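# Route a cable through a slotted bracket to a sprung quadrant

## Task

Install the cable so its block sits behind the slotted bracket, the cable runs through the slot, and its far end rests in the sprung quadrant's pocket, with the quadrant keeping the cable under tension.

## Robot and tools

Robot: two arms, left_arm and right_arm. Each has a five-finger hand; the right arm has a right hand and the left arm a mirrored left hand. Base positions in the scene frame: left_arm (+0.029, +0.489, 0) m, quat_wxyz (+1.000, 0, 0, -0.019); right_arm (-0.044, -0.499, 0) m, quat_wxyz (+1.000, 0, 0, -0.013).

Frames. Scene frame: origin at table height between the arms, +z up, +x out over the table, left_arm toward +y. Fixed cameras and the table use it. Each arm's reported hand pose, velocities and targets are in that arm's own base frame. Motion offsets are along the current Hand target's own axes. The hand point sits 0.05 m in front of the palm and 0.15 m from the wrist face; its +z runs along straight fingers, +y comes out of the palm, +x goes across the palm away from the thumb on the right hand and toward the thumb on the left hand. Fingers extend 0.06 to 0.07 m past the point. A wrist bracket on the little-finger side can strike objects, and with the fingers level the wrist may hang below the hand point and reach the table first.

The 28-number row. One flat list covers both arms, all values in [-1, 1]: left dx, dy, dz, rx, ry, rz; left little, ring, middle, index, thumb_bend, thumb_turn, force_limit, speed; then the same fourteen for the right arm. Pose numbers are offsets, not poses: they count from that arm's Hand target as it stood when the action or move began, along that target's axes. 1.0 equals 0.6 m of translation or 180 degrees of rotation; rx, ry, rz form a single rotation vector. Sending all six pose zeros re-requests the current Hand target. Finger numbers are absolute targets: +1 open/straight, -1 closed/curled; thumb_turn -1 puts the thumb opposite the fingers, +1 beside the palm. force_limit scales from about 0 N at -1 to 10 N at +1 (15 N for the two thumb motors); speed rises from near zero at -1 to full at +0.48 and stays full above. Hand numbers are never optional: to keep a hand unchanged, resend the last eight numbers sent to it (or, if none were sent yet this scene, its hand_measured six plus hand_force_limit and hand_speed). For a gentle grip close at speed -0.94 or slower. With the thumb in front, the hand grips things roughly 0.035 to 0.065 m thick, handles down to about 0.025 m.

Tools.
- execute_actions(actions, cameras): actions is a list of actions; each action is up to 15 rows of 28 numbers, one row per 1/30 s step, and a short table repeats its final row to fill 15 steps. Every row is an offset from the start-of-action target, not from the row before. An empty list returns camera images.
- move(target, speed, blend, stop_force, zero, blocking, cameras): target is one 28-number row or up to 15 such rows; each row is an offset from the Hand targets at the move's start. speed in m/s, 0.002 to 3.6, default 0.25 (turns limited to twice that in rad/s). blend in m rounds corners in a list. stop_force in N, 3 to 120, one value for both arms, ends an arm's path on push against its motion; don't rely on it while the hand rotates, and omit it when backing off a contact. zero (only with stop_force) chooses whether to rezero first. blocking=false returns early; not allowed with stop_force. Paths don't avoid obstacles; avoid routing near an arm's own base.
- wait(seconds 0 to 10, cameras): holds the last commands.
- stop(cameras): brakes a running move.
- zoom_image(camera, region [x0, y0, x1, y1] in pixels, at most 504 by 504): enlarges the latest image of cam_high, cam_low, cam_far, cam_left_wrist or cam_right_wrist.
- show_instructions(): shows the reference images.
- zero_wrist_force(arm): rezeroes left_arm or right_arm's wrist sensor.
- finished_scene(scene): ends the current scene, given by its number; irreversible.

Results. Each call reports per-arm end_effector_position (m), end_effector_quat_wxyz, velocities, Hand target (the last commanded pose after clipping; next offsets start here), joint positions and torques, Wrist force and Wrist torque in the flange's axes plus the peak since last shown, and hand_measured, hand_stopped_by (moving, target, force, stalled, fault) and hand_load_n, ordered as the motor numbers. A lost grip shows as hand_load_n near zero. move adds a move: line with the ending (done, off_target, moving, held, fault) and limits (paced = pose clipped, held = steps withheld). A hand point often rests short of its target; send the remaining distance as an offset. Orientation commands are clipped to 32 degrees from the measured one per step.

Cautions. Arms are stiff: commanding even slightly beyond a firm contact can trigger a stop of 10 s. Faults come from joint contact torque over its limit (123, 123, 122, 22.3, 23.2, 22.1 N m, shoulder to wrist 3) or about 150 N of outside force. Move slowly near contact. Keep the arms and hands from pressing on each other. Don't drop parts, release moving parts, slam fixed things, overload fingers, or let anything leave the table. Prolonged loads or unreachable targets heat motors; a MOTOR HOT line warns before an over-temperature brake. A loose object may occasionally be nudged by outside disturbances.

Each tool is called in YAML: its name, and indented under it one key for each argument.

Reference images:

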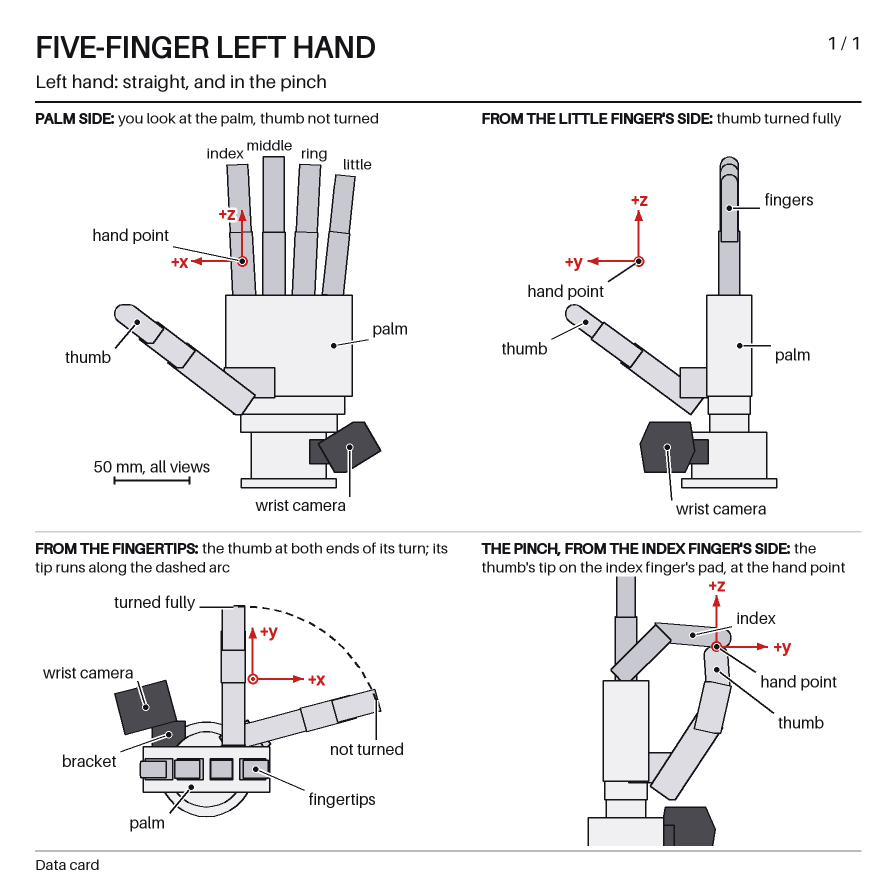

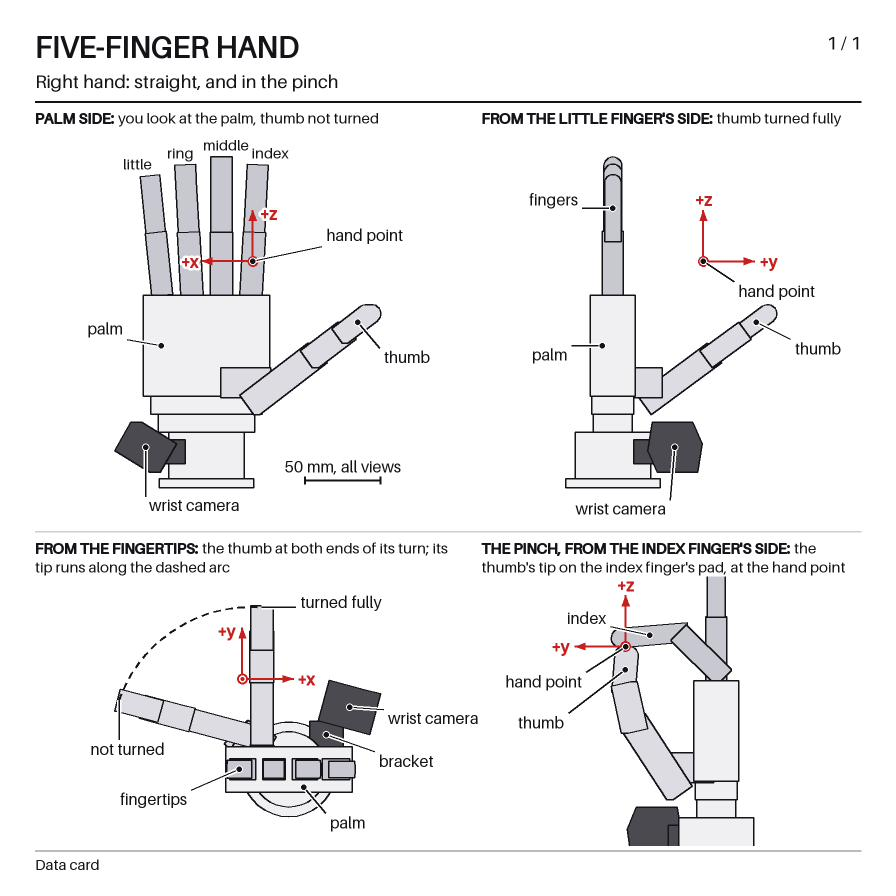

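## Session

execute_actions:
  actions: []

Scene clock: 0.00 s.
left_arm: end_effector_position=(+0.6235, -0.0319, +0.1971) hand_measured=(+1.000, +1.000, +1.000, +1.000, +1.000, +1.000) hand_load_n=(+0.0, +0.0, +0.0, +0.0, +0.0, +0.0) hand_stopped_by=(target, target, target, target, target, target) hand_force_limit=0.00 hand_speed=-0.80 end_effector_quat_wxyz=(+0.031, +0.655, +0.560, -0.506) | right_arm: end_effector_position=(+0.4195, +0.0493, +0.1830) hand_measured=(+1.000, +1.000, +1.000, +1.000, +1.000, +1.000) hand_load_n=(+0.0, +0.0, +0.0, +0.0, +0.0, +0.0) hand_stopped_by=(target, target, target, target, target, target) hand_force_limit=0.00 hand_speed=-0.80 end_effector_quat_wxyz=(-0.003, -0.410, +0.910, +0.064)
Joint positions: left_arm=[3.483 -2.779 -0.43 0.616 -1.199 0.707] | right_arm=[-0.385 -1.153 1.512 1.308 1.487 -2.805]
Joint velocities: within noise
Joint torques (N m): no reading
Wrist force (N): no reading
Wrist torque (N m): no reading
Wrist force, peak (N): no reading
Hand target: left_arm +0.6235, -0.0319, +0.1971; +0.031, +0.655, +0.560, -0.506 | right_arm +0.4195, +0.0493, +0.1830; -0.003, -0.410, +0.910, +0.064

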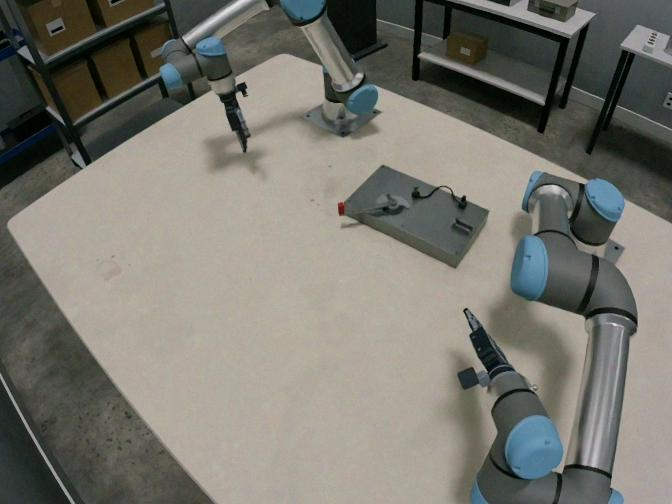

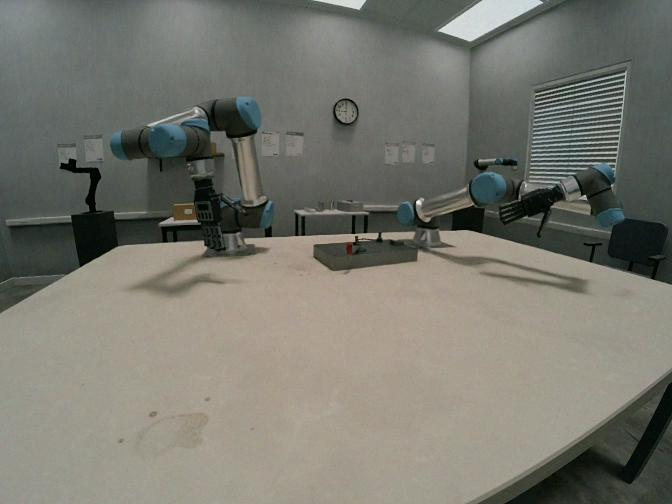

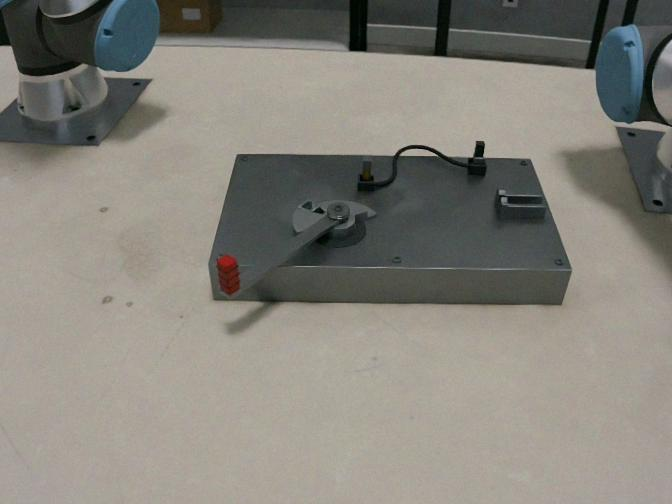

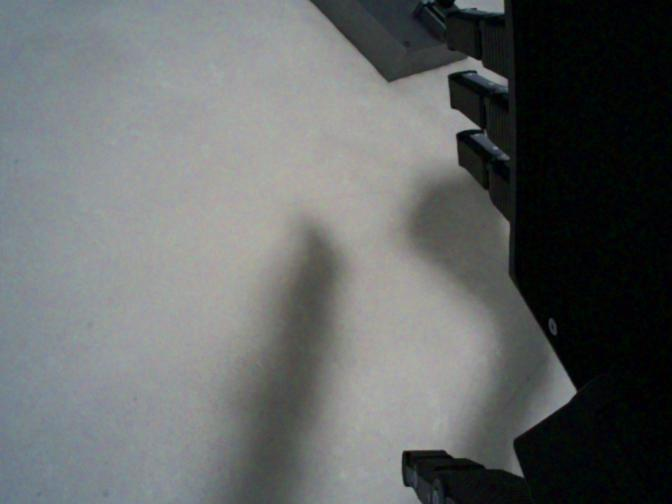

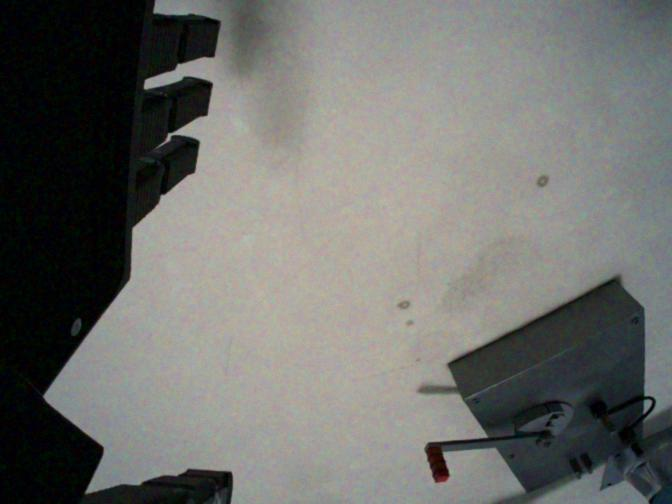

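zoom_image:
  camera: "cam_far"
  region: [200, 130, 400, 310]

zoom_image:
  camera: "cam_far"
  region: [340, 130, 580, 310]

zoom_image:
  camera: "cam_high"
  region: [320, 150, 500, 280]

Scaled by 2.520.

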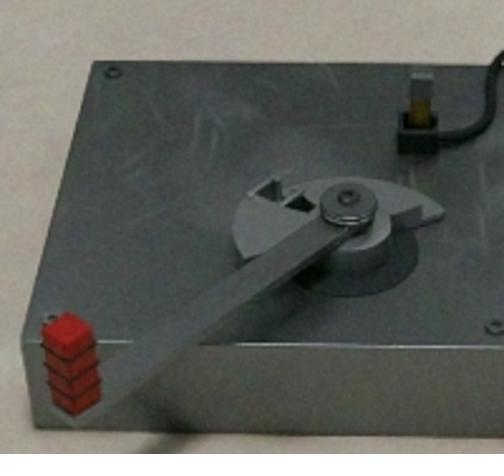

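Scaled by 2.100.

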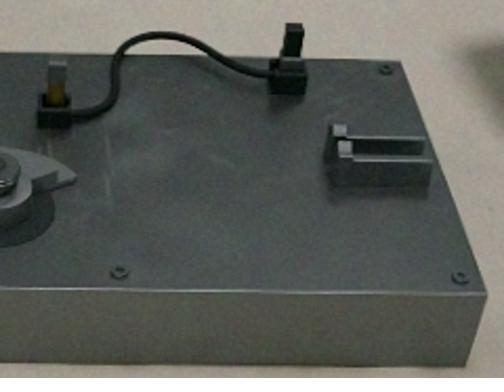

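Scaled by 2.800.

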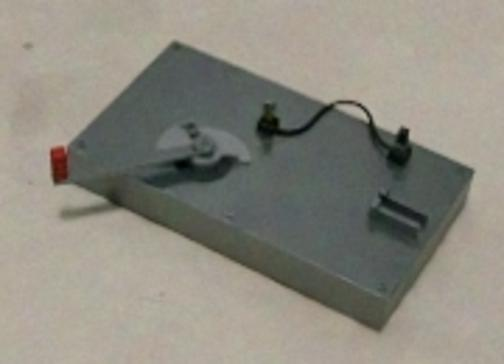

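zoom_image:
  camera: "cam_far"
  region: [470, 130, 580, 230]

zoom_image:
  camera: "cam_far"
  region: [280, 170, 390, 250]

zoom_image:
  camera: "cam_far"
  region: [340, 130, 500, 210]

Scaled by 4.582.

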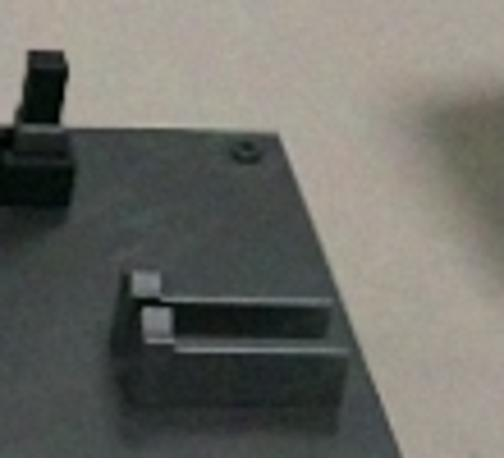

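Scaled by 4.582.

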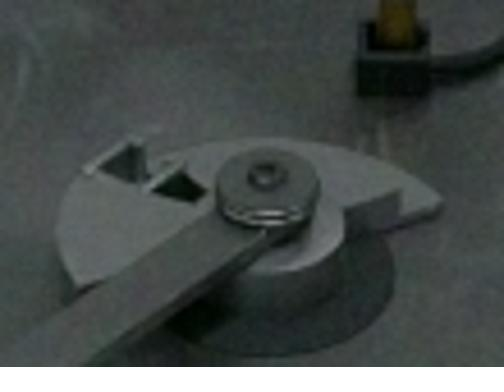

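Scaled by 3.150.

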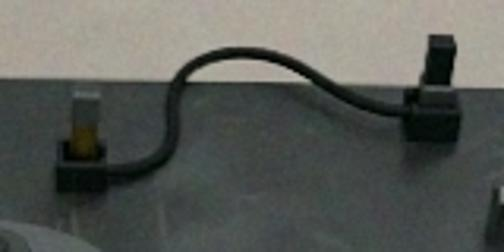

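move:
  target:
    - [0,0,0,0,0,0,1,1,1,0.5,0,-0.63,0,0,-0.006,0.0153,-0.1273,0,0,0,1,1,1,1,0.5,-1,0,0]
    - [0,0,0,0,0,0,1,1,1,0.5,0,-0.63,0,0,-0.3945,0.4108,-0.0615,0.0155,0.0436,-0.5424,1,1,1,1,0.5,-1,0,0]
  speed: 0.25
  blend: [0.02,0]
  cameras: ["all"]

Scene clock: 333.13 s.
left_arm: end_effector_position=(+0.6235, -0.0319, +0.1971) hand_measured=(+1.000, +1.000, +1.000, +0.500, +0.000, -0.630) hand_load_n=(+0.0, +0.0, +0.0, +0.0, +0.0, +0.0) hand_stopped_by=(target, target, target, target, target, target) hand_force_limit=0.00 hand_speed=0.00 end_effector_quat_wxyz=(+0.031, +0.655, +0.560, -0.506) | right_arm: end_effector_position=(+0.3952, +0.3834, +0.2599) hand_measured=(+1.000, +1.000, +1.000, +1.000, +0.500, -1.000) hand_load_n=(+0.0, +0.0, +0.0, +0.0, +0.0, +0.0) hand_stopped_by=(target, target, target, target, target, target) hand_force_limit=0.00 hand_speed=0.00 end_effector_quat_wxyz=(+0.000, +0.957, -0.290, +0.000)
Joint positions: left_arm=[3.483 -2.779 -0.43 0.616 -1.199 0.707] | right_arm=[0.524 -0.74 0.584 1.727 1.571 -3.599]
Joint torques (N m): left_arm=[-1.79 60.25 16.13 -2.69 0.09 -0.22] | right_arm=[12.67 -39.2 -29.96 4.2 1.63 -1.39]
Wrist force (N): left_arm=[0.1 -0.1 0.1] | right_arm=[-0.2 -0.3 0.3]
Wrist torque (N m): left_arm=[-0.02 0.00 0.00] | right_arm=[-0.03 -0.02 0.07]
Wrist force, peak (N): left_arm=[0.0 -0.6 0.4] | right_arm=[2.3 -1.8 -0.2]
Hand target: left_arm +0.6235, -0.0319, +0.1971; +0.031, +0.655, +0.560, -0.506 | right_arm +0.3952, +0.3834, +0.2599; +0.000, +0.957, -0.290, +0.000
Off the commanded pose: left_arm 0.000 m, 0 deg | right_arm 0.000 m, 0 deg.
move: done; blend cut to 0 m at target 1

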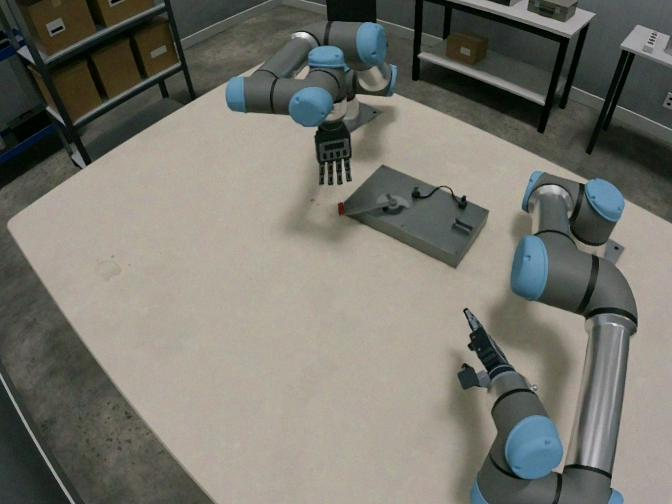

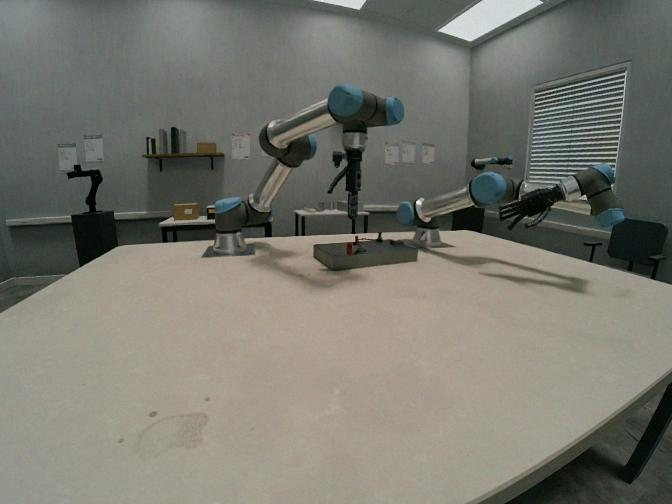

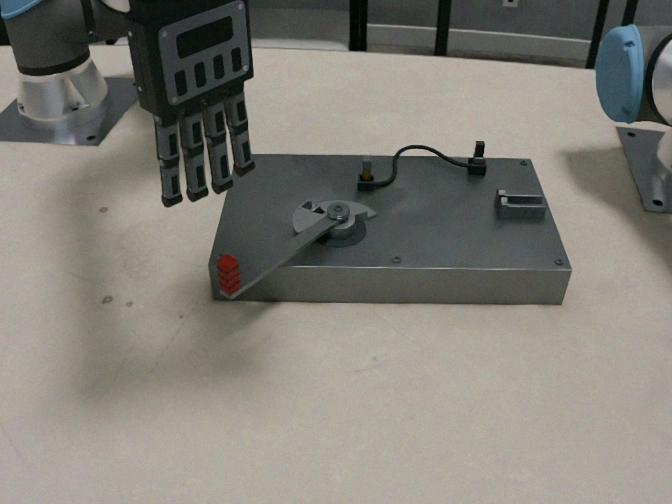

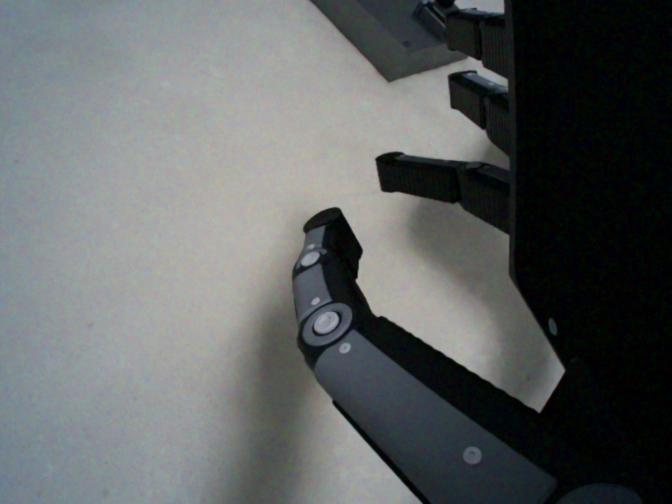

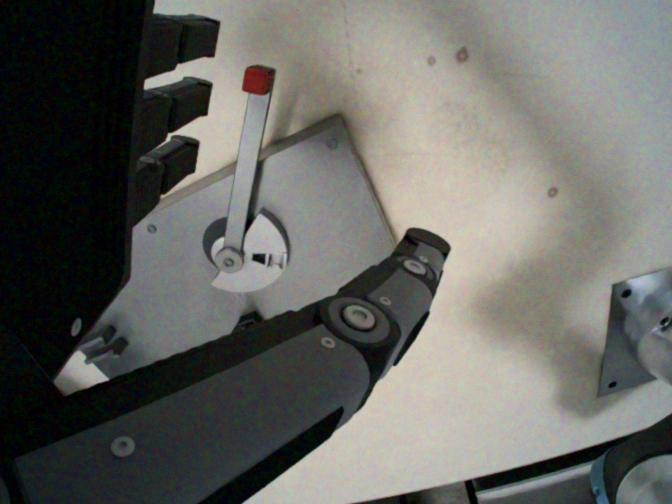

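move:
  target: [0,0,0,0,0,0,1,1,1,0.5,0,-0.63,0,0,0.0194,-0.0226,0.1165,0,0,0.02,1,1,1,1,0.5,-1,0,0]
  speed: 0.1
  cameras: ["cam_far","cam_right_wrist"]

zoom_image:
  camera: "cam_far"
  region: [130, 150, 370, 330]

Scene clock: 356.37 s.
left_arm: end_effector_position=(+0.6235, -0.0319, +0.1971) hand_measured=(+1.000, +1.000, +1.000, +0.500, +0.000, -0.630) hand_load_n=(+0.0, -0.5, +0.0, +0.0, +0.0, +0.0) hand_stopped_by=(target, target, target, target, target, target) hand_force_limit=0.00 hand_speed=0.00 end_effector_quat_wxyz=(+0.031, +0.655, +0.560, -0.506) | right_arm: end_effector_position=(+0.4124, +0.3882, +0.1901) hand_measured=(+1.000, +1.000, +1.000, +1.000, +0.500, -1.000) hand_load_n=(+0.0, +0.0, +0.0, +0.0, +0.0, +0.0) hand_stopped_by=(target, target, target, target, target, target) hand_force_limit=0.00 hand_speed=0.00 end_effector_quat_wxyz=(+0.000, +0.947, -0.320, +0.000)
Joint positions: left_arm=[3.483 -2.779 -0.43 0.616 -1.199 0.707] | right_arm=[0.51 -0.702 0.694 1.579 1.571 -3.551]
Joint torques (N m): left_arm=[-2.35 59.91 16.61 -2.76 0.26 -0.21] | right_arm=[-13.15 -39.59 -10.16 0.67 -0.96 1.61]
Wrist force (N): left_arm=[0.2 0.2 0.2] | right_arm=[0.0 -0.1 0.4]
Wrist torque (N m): left_arm=[0.02 -0.02 0.00] | right_arm=[-0.01 -0.04 0.01]
Wrist force, peak (N): left_arm=[0.7 -0.5 0.3] | right_arm=[-0.2 0.0 -0.9]
Hand target: left_arm +0.6235, -0.0319, +0.1971; +0.031, +0.655, +0.560, -0.506 | right_arm +0.4124, +0.3882, +0.1900; +0.000, +0.947, -0.320, +0.000
Off the commanded pose: left_arm 0.000 m, 0 deg | right_arm 0.000 m, 0 deg.
move: done
Images, in order (width x height): cam_far 672x504, cam_right_wrist 672x504.

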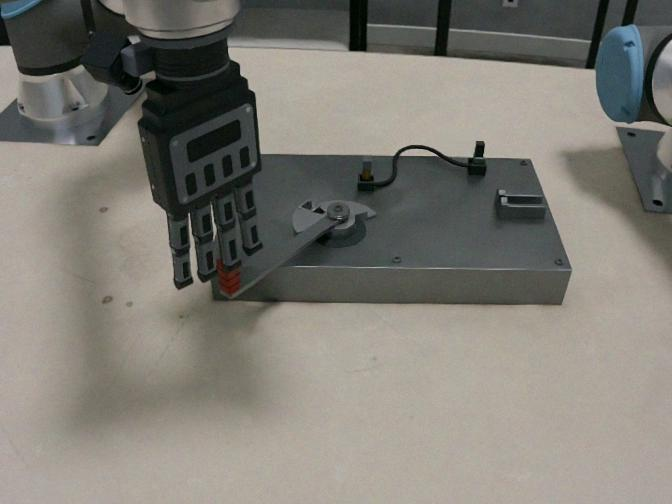

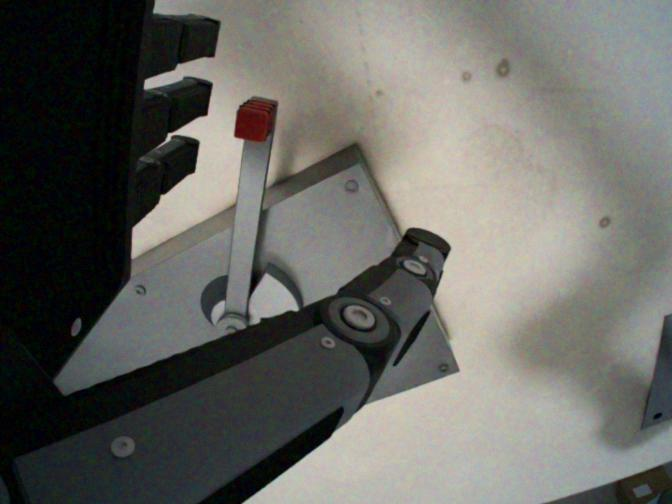

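Scaled by 2.100.

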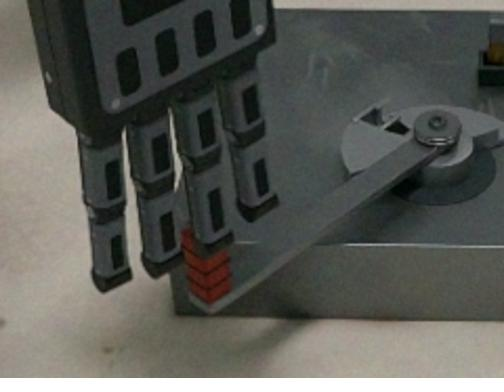

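move:
  target:
    - [0,0,0,0,0,0,1,1,1,0.5,0,-0.63,0,0,-0.0067,-0.0167,0,0,0,0,1,1,1,1,0.5,-1,0,0]
    - [0,0,0,0,0,0,1,1,1,0.5,0,-0.63,0,0,-0.0067,-0.0167,0.07,0,0,0,1,1,1,1,0.5,-1,0,0]
  speed: 0.06
  stop_force: 8
  cameras: ["cam_far","cam_right_wrist"]

zoom_image:
  camera: "cam_far"
  region: [130, 150, 370, 330]

Scene clock: 382.90 s.
left_arm: end_effector_position=(+0.6235, -0.0319, +0.1971) hand_measured=(+1.000, +1.000, +1.000, +0.500, +0.000, -0.630) hand_load_n=(+0.0, +0.0, +0.0, +0.0, +0.0, +0.5) hand_stopped_by=(target, target, target, target, target, target) hand_force_limit=0.00 hand_speed=0.00 end_effector_quat_wxyz=(+0.031, +0.655, +0.560, -0.506) | right_arm: end_effector_position=(+0.4153, +0.3986, +0.1480) hand_measured=(+1.000, +1.000, +1.000, +1.000, +0.500, -1.000) hand_load_n=(+0.0, +0.0, +0.0, +0.0, +0.0, +0.0) hand_stopped_by=(target, target, target, target, target, target) hand_force_limit=0.00 hand_speed=0.00 end_effector_quat_wxyz=(+0.000, +0.947, -0.320, +0.000)
Joint positions: left_arm=[3.483 -2.779 -0.43 0.616 -1.199 0.707] | right_arm=[0.522 -0.665 0.732 1.503 1.571 -3.538]
Joint torques (N m): left_arm=[-1.48 60.13 16.59 -2.76 0.3 -0.17] | right_arm=[-1.35 -41.25 -10.47 0.99 -1.02 -0.49]
Wrist force (N): left_arm=[0.1 -0.1 0.3] | right_arm=[-0.2 0.0 0.2]
Wrist torque (N m): left_arm=[-0.03 0.00 0.00] | right_arm=[0.02 -0.01 -0.02]
Wrist force, peak (N): left_arm=[0.1 -0.7 0.3] | right_arm=[1.2 0.0 -0.1]
Hand target: left_arm +0.6235, -0.0319, +0.1971; +0.031, +0.655, +0.560, -0.506 | right_arm +0.4153, +0.3986, +0.1480; +0.000, +0.947, -0.320, +0.000
Off the commanded pose: left_arm 0.000 m, 0 deg | right_arm 0.000 m, 0 deg.
move: done
Images, in order (width x height): cam_far 672x504, cam_right_wrist 672x504.

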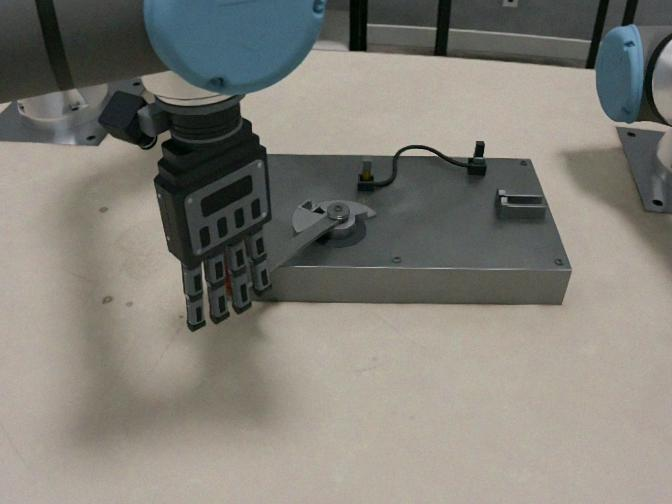

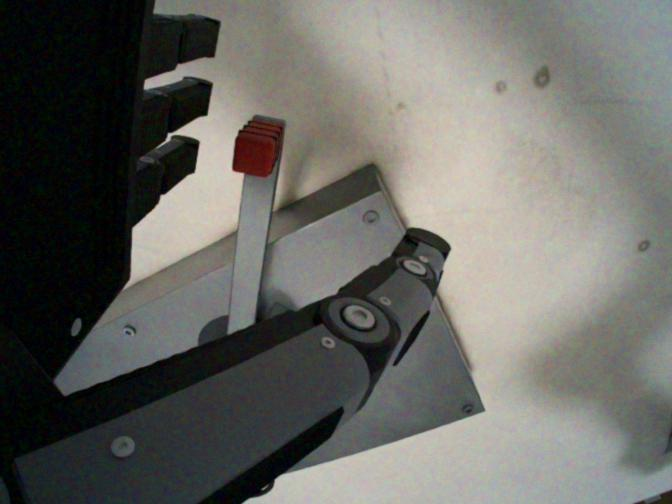

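Scaled by 2.100.

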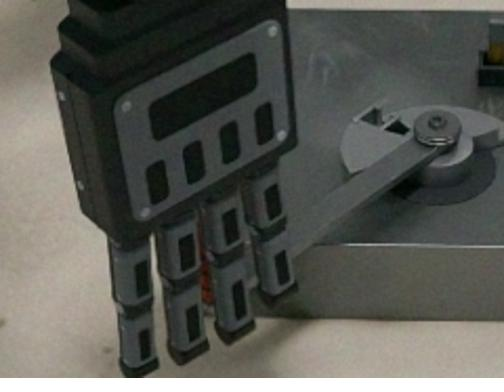

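move:
  target:
    - [0,0,0,0,0,0,1,1,1,0.5,0,-0.63,0,0,-0.008,0,0,0,0,0,1,1,1,1,0.5,-1,0,0]
    - [0,0,0,0,0,0,1,1,1,0.5,0,-0.63,0,0,-0.008,0.02,0,0,0,0,1,1,1,1,0.5,-1,0,0]
  speed: 0.04
  stop_force: 4
  cameras: ["cam_far","cam_right_wrist"]

zoom_image:
  camera: "cam_far"
  region: [130, 150, 370, 330]

Scene clock: 399.37 s.
left_arm: end_effector_position=(+0.6235, -0.0319, +0.1971) hand_measured=(+1.000, +1.000, +1.000, +0.500, +0.000, -0.630) hand_load_n=(+0.0, +0.0, +0.0, +0.0, +0.0, +0.0) hand_stopped_by=(target, target, target, target, target, target) hand_force_limit=0.00 hand_speed=0.00 end_effector_quat_wxyz=(+0.031, +0.655, +0.560, -0.506) | right_arm: end_effector_position=(+0.4042, +0.3920, +0.1480) hand_measured=(+1.000, +1.000, +1.000, +1.000, +0.500, -1.000) hand_load_n=(+0.0, +0.0, +0.0, +0.0, -0.5, +0.0) hand_stopped_by=(target, target, target, target, target, target) hand_force_limit=0.00 hand_speed=0.00 end_effector_quat_wxyz=(+0.000, +0.947, -0.320, +0.000)
Joint positions: left_arm=[3.483 -2.779 -0.43 0.616 -1.199 0.707] | right_arm=[0.522 -0.708 0.812 1.467 1.571 -3.539]
Joint torques (N m): left_arm=[-2.22 60.77 16.85 -2.83 0.29 -0.18] | right_arm=[-8.85 -72.03 -10.52 0.8 -0.87 -1.12]
Wrist force (N): left_arm=[0.1 -0.1 0.0] | right_arm=[-0.2 0.0 0.1]
Wrist torque (N m): left_arm=[-0.02 0.00 0.00] | right_arm=[0.01 -0.01 -0.01]
Wrist force, peak (N): left_arm=[0.4 -0.4 0.4] | right_arm=[-0.7 -0.3 0.2]
Hand target: left_arm +0.6235, -0.0319, +0.1971; +0.031, +0.655, +0.560, -0.506 | right_arm +0.4042, +0.3920, +0.1480; +0.000, +0.947, -0.320, +0.000
Off the commanded pose: left_arm 0.000 m, 0 deg | right_arm 0.000 m, 0 deg.
move: done
Images, in order (width x height): cam_far 672x504, cam_right_wrist 672x504.

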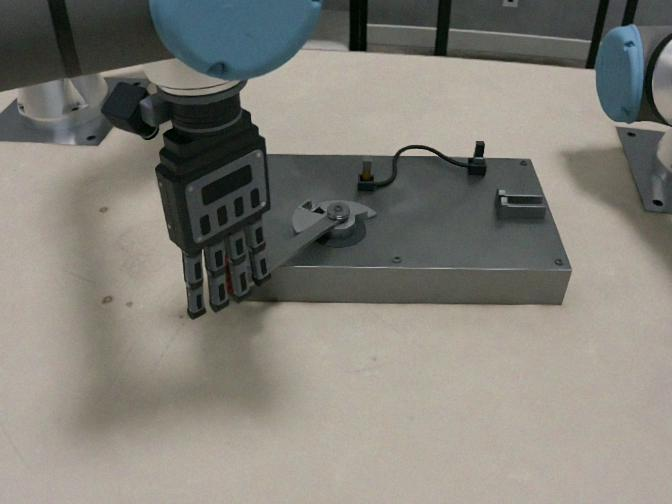

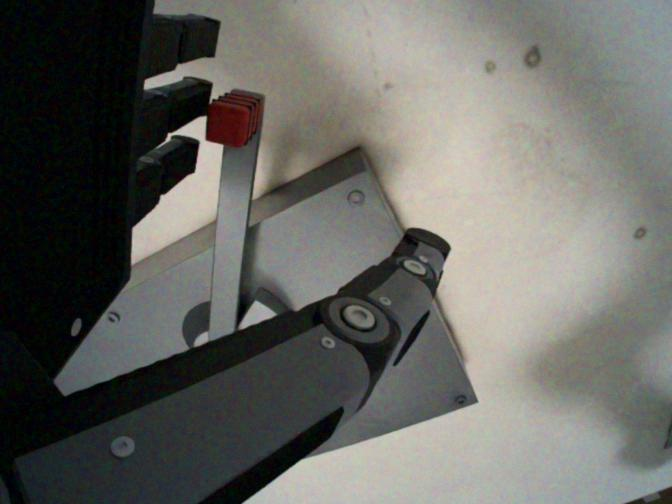

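Scaled by 2.100.

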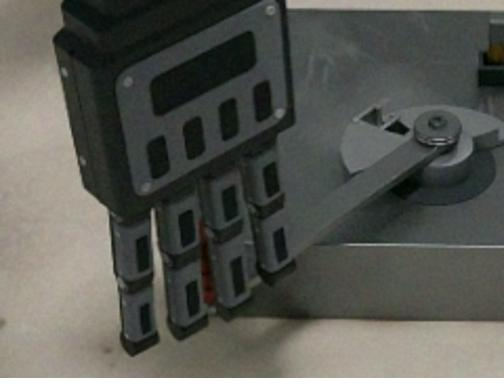

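move:
  target:
    - [0,0,0,0,0,0,1,1,1,0.5,0,-0.63,0,0,0.008,0,0,0,0,0,1,1,1,1,0.5,-1,0,0]
    - [0,0,0,0,0,0,1,1,1,0.5,0,-0.63,0,0,0.008,0.015,0,0,0,0,1,1,1,1,0.5,-1,0,0]
  speed: 0.03
  stop_force: 4
  cameras: ["cam_far","cam_right_wrist"]

zoom_image:
  camera: "cam_right_wrist"
  region: [120, 40, 320, 240]

Scene clock: 424.10 s.
left_arm: end_effector_position=(+0.6235, -0.0319, +0.1971) hand_measured=(+1.000, +1.000, +1.000, +0.500, +0.000, -0.630) hand_load_n=(+0.0, +0.0, +0.0, +0.0, -0.5, +0.0) hand_stopped_by=(target, target, target, target, target, target) hand_force_limit=0.00 hand_speed=0.00 end_effector_quat_wxyz=(+0.031, +0.655, +0.560, -0.506) | right_arm: end_effector_position=(+0.4026, +0.3819, +0.1480) hand_measured=(+1.000, +1.000, +1.000, +1.000, +0.500, -1.000) hand_load_n=(+0.0, +0.5, +0.5, +0.0, +0.0, -0.5) hand_stopped_by=(target, target, target, target, target, target) hand_force_limit=0.00 hand_speed=0.00 end_effector_quat_wxyz=(+0.000, +0.947, -0.320, +0.000)
Joint positions: left_arm=[3.483 -2.779 -0.43 0.616 -1.199 0.707] | right_arm=[0.509 -0.734 0.859 1.446 1.571 -3.552]
Joint torques (N m): left_arm=[-1.66 61.21 16.88 -2.81 0.42 -0.17] | right_arm=[-11.81 -70.43 -8.65 1.82 -0.17 -1.33]
Wrist force (N): left_arm=[0.1 -0.2 0.6] | right_arm=[1.9 -3.0 1.1]
Wrist torque (N m): left_arm=[-0.07 0.02 0.00] | right_arm=[0.14 0.04 0.12]
Wrist force, peak (N): left_arm=[0.3 -0.2 0.8] | right_arm=[1.9 -3.5 0.3]
Hand target: left_arm +0.6235, -0.0319, +0.1971; +0.031, +0.655, +0.560, -0.506 | right_arm +0.4026, +0.3819, +0.1480; +0.000, +0.947, -0.320, +0.000
Off the commanded pose: left_arm 0.000 m, 0 deg | right_arm 0.000 m, 0 deg.
move: done
Images, in order (width x height): cam_far 672x504, cam_right_wrist 672x504.

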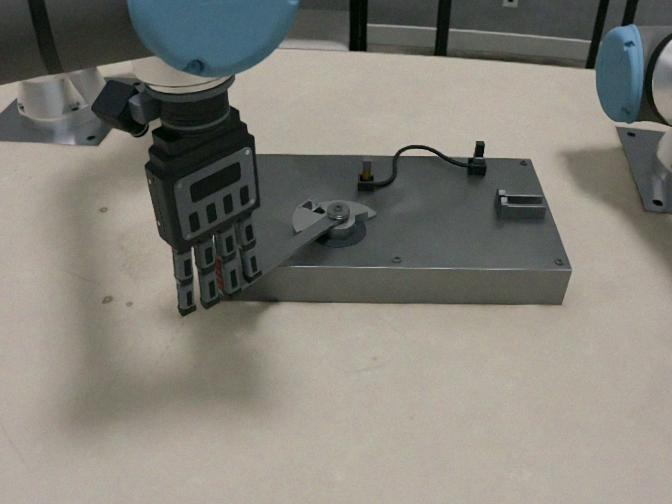

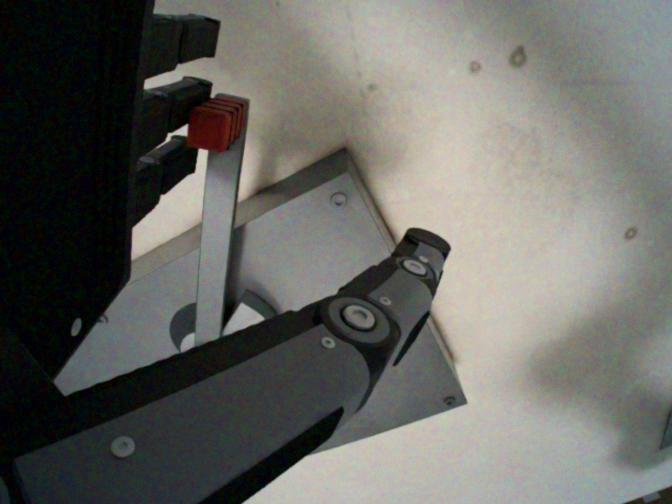

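Scaled by 2.520 from the camera's 672x504 image, which has a finer 960x720 frame.

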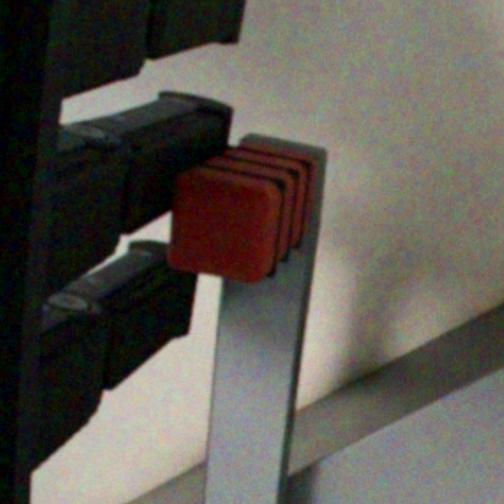

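move:
  target:
    - [0,0,0,0,0,0,1,1,1,0.5,0,-0.63,0,0,0.005,-0.003,0,0,0,0,1,1,1,1,0.5,-1,0,0]
    - [0,0,0,0,0,0,1,1,1,0.5,0,-0.63,0,0,0.005,0.01,0,0,0,0,1,1,1,1,0.5,-1,0,0]
  speed: 0.03
  cameras: ["cam_right_wrist"]

zoom_image:
  camera: "cam_right_wrist"
  region: [120, 40, 320, 240]

Scene clock: 433.40 s.
left_arm: end_effector_position=(+0.6235, -0.0319, +0.1971) hand_measured=(+1.000, +1.000, +1.000, +0.500, +0.000, -0.630) hand_load_n=(+0.0, +0.0, +0.0, -0.5, +0.0, +0.0) hand_stopped_by=(target, target, target, target, target, target) hand_force_limit=0.00 hand_speed=0.00 end_effector_quat_wxyz=(+0.031, +0.655, +0.560, -0.506) | right_arm: end_effector_position=(+0.4013, +0.3753, +0.1480) hand_measured=(+1.000, +1.000, +1.000, +1.000, +0.500, -1.000) hand_load_n=(+0.0, +0.0, +0.5, +0.0, +0.0, +0.0) hand_stopped_by=(target, target, target, target, target, target) hand_force_limit=0.00 hand_speed=0.00 end_effector_quat_wxyz=(+0.000, +0.947, -0.320, +0.000)
Joint positions: left_arm=[3.483 -2.779 -0.43 0.616 -1.199 0.707] | right_arm=[0.5 -0.75 0.888 1.433 1.571 -3.56]
Joint torques (N m): left_arm=[-2.15 60.76 17.02 -2.83 0.43 -0.11] | right_arm=[-12.06 -68.83 -8.33 1.8 0.77 -1.27]
Wrist force (N): left_arm=[0.0 0.0 0.3] | right_arm=[1.3 -3.1 1.0]
Wrist torque (N m): left_arm=[-0.02 0.01 0.00] | right_arm=[0.12 0.03 0.10]
Wrist force, peak (N): left_arm=[0.7 -0.4 0.0] | right_arm=[2.0 -3.5 0.5]
Hand target: left_arm +0.6235, -0.0319, +0.1971; +0.031, +0.655, +0.560, -0.506 | right_arm +0.4013, +0.3753, +0.1480; +0.000, +0.947, -0.320, +0.000
Off the commanded pose: left_arm 0.000 m, 0 deg | right_arm 0.000 m, 0 deg.
move: done
Images, in order (width x height): cam_right_wrist 672x504.

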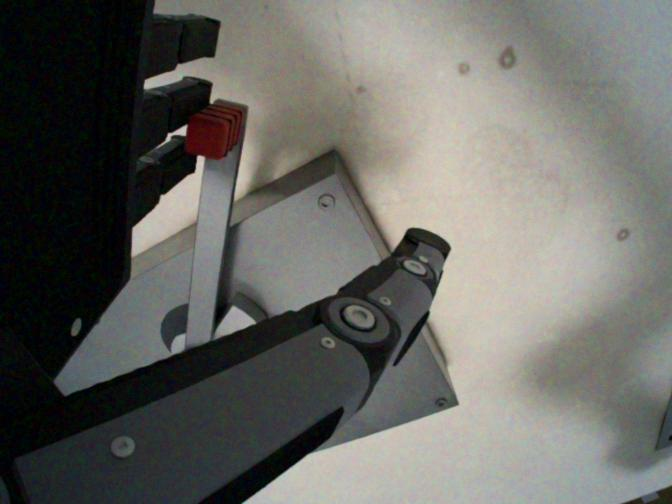

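Scaled by 2.520 from the camera's 672x504 image, which has a finer 960x720 frame.

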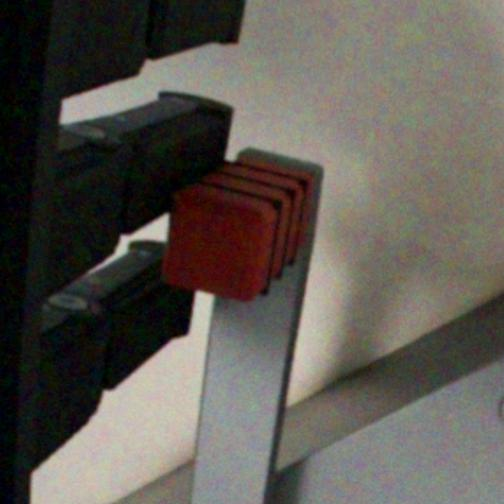

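move:
  target:
    - [0,0,0,0,0,0,1,1,1,0.5,0,-0.63,0,0,-0.00737,0.02218,0,0,0,0.02778,1,1,1,1,0.5,-1,0,0]
    - [0,0,0,0,0,0,1,1,1,0.5,0,-0.63,0,0,-0.01665,0.04363,0,0,0,0.0556,1,1,1,1,0.5,-1,0,0]
  speed: 0.04
  blend: [0.002,0]
  cameras: ["cam_right_wrist"]

zoom_image:
  camera: "cam_right_wrist"
  region: [120, 40, 320, 240]

Scene clock: 467.40 s.
left_arm: end_effector_position=(+0.6235, -0.0319, +0.1971) hand_measured=(+1.000, +1.000, +1.000, +0.500, +0.000, -0.630) hand_load_n=(+0.0, +0.0, +0.0, +0.0, +0.0, +0.0) hand_stopped_by=(target, target, target, target, target, target) hand_force_limit=0.00 hand_speed=0.00 end_effector_quat_wxyz=(+0.031, +0.655, +0.560, -0.506) | right_arm: end_effector_position=(+0.3775, +0.3606, +0.1480) hand_measured=(+1.000, +1.000, +1.000, +1.000, +0.500, -1.000) hand_load_n=(+0.0, +0.0, +0.5, +0.0, +0.0, +0.0) hand_stopped_by=(target, target, target, target, target, target) hand_force_limit=0.00 hand_speed=0.00 end_effector_quat_wxyz=(+0.000, +0.916, -0.402, +0.000)
Joint positions: left_arm=[3.483 -2.779 -0.43 0.616 -1.199 0.707] | right_arm=[0.477 -0.842 1.05 1.362 1.571 -3.409]
Joint torques (N m): left_arm=[-1.86 61.07 17.55 -2.85 0.48 -0.21] | right_arm=[-13.87 -65.56 -8.57 1.56 0.24 1.59]
Wrist force (N): left_arm=[-0.3 -0.1 0.3] | right_arm=[-1.8 -3.2 1.1]
Wrist torque (N m): left_arm=[-0.03 0.06 -0.02] | right_arm=[0.09 -0.12 -0.16]
Wrist force, peak (N): left_arm=[0.5 -0.1 0.4] | right_arm=[1.6 -3.2 1.8]
Hand target: left_arm +0.6235, -0.0319, +0.1971; +0.031, +0.655, +0.560, -0.506 | right_arm +0.3775, +0.3606, +0.1480; +0.000, +0.916, -0.402, +0.000
Off the commanded pose: left_arm 0.000 m, 0 deg | right_arm 0.000 m, 0 deg.
move: done
Images, in order (width x height): cam_right_wrist 672x504.

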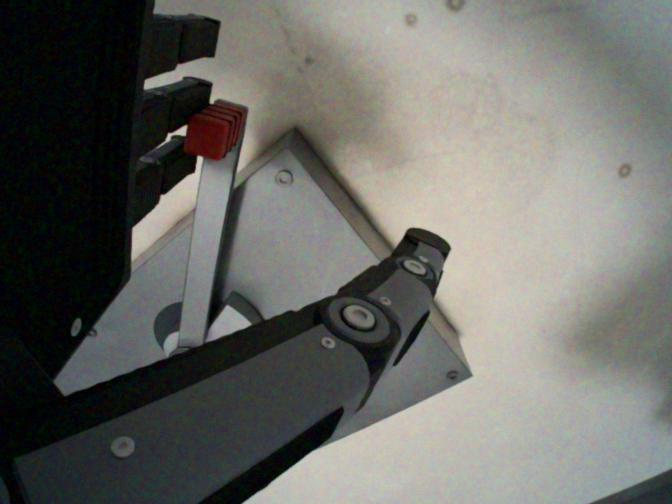

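Scaled by 2.520 from the camera's 672x504 image, which has a finer 960x720 frame.

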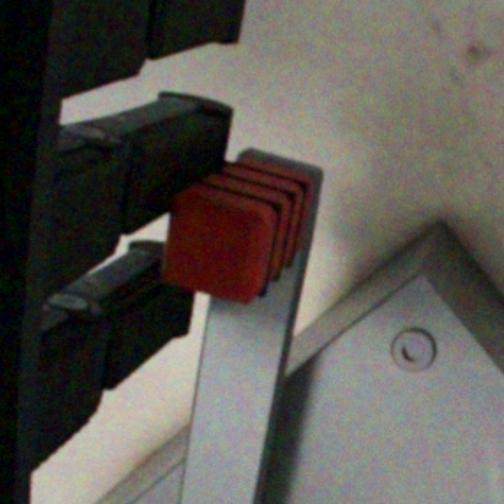

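move:
  target:
    - [0,0,0,0,0,0,1,1,1,0.5,0,-0.63,0,0,-0.00762,0.02218,0,0,0,0.02778,1,1,1,1,0.5,-1,0,0]
    - [0,0,0,0,0,0,1,1,1,0.5,0,-0.63,0,0,-0.01715,0.04363,0,0,0,0.0556,1,1,1,1,0.5,-1,0,0]
    - [0,0,0,0,0,0,1,1,1,0.5,0,-0.63,0,0,-0.02851,0.06419,0,0,0,0.08333,1,1,1,1,0.5,-1,0,0]
    - [0,0,0,0,0,0,1,1,1,0.5,0,-0.63,0,0,-0.04162,0.0837,0,0,0,0.1111,1,1,1,1,0.5,-1,0,0]
  speed: 0.04
  blend: [0.002,0.002,0.002,0]
  cameras: ["cam_right_wrist","cam_far"]

zoom_image:
  camera: "cam_right_wrist"
  region: [120, 40, 320, 240]

Scene clock: 484.30 s.
left_arm: end_effector_position=(+0.6235, -0.0319, +0.1971) hand_measured=(+1.000, +1.000, +1.000, +0.500, +0.000, -0.630) hand_load_n=(+0.0, +0.0, +0.0, +0.0, +0.0, +0.0) hand_stopped_by=(target, target, target, target, target, target) hand_force_limit=0.00 hand_speed=0.00 end_effector_quat_wxyz=(+0.031, +0.655, +0.560, -0.506) | right_arm: end_effector_position=(+0.3237, +0.3449, +0.1480) hand_measured=(+1.000, +1.000, +1.000, +1.000, +0.500, -1.000) hand_load_n=(+0.0, +0.0, +0.0, +0.5, +0.0, +0.0) hand_stopped_by=(target, target, target, target, target, target) hand_force_limit=0.00 hand_speed=0.00 end_effector_quat_wxyz=(+0.000, +0.832, -0.554, +0.000)
Joint positions: left_arm=[3.483 -2.779 -0.43 0.616 -1.199 0.707] | right_arm=[0.455 -1.005 1.324 1.252 1.571 -3.082]
Joint torques (N m): left_arm=[-1.91 61.47 18.15 -2.96 0.63 -0.27] | right_arm=[-13.59 -56.59 -8.46 1.58 1.46 1.14]
Wrist force (N): left_arm=[-0.1 -0.3 0.4] | right_arm=[-2.0 -3.9 0.1]
Wrist torque (N m): left_arm=[-0.07 0.02 -0.01] | right_arm=[0.11 -0.10 -0.13]
Wrist force, peak (N): left_arm=[0.5 -0.6 0.1] | right_arm=[-4.0 -3.3 0.8]
Hand target: left_arm +0.6235, -0.0319, +0.1971; +0.031, +0.655, +0.560, -0.506 | right_arm +0.3236, +0.3449, +0.1480; +0.000, +0.832, -0.555, +0.000
Off the commanded pose: left_arm 0.000 m, 0 deg | right_arm 0.000 m, 0 deg.
move: done
Images, in order (width x height): cam_far 672x504, cam_right_wrist 672x504.

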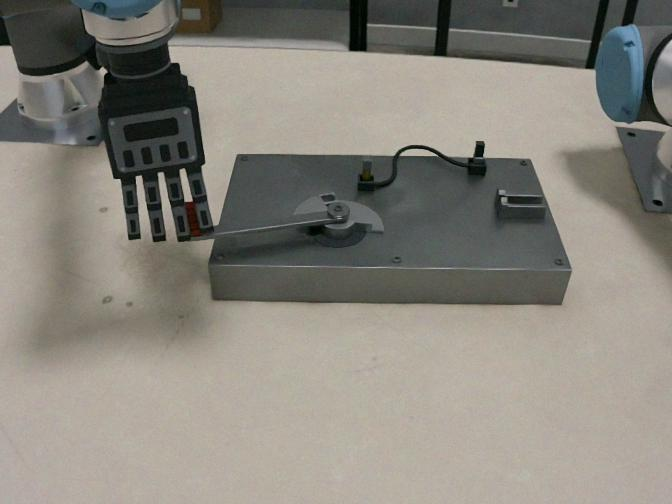

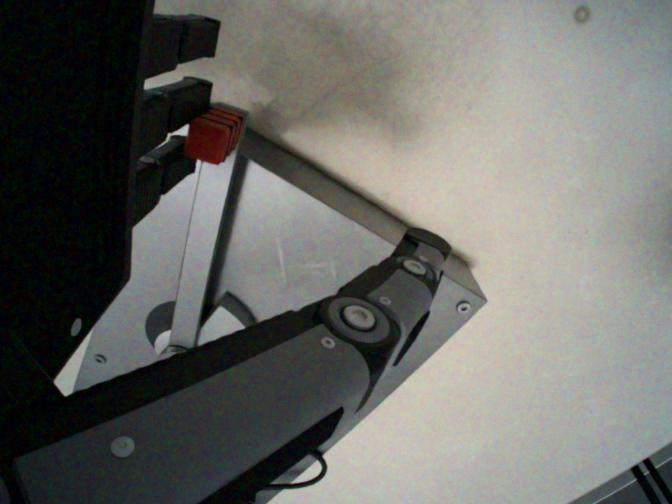

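Scaled by 2.520 from the camera's 672x504 image, which has a finer 960x720 frame.

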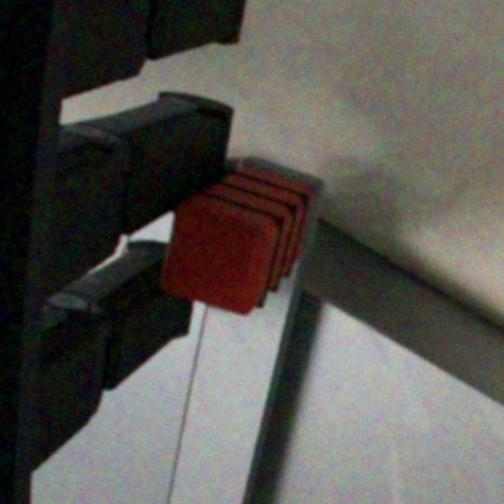

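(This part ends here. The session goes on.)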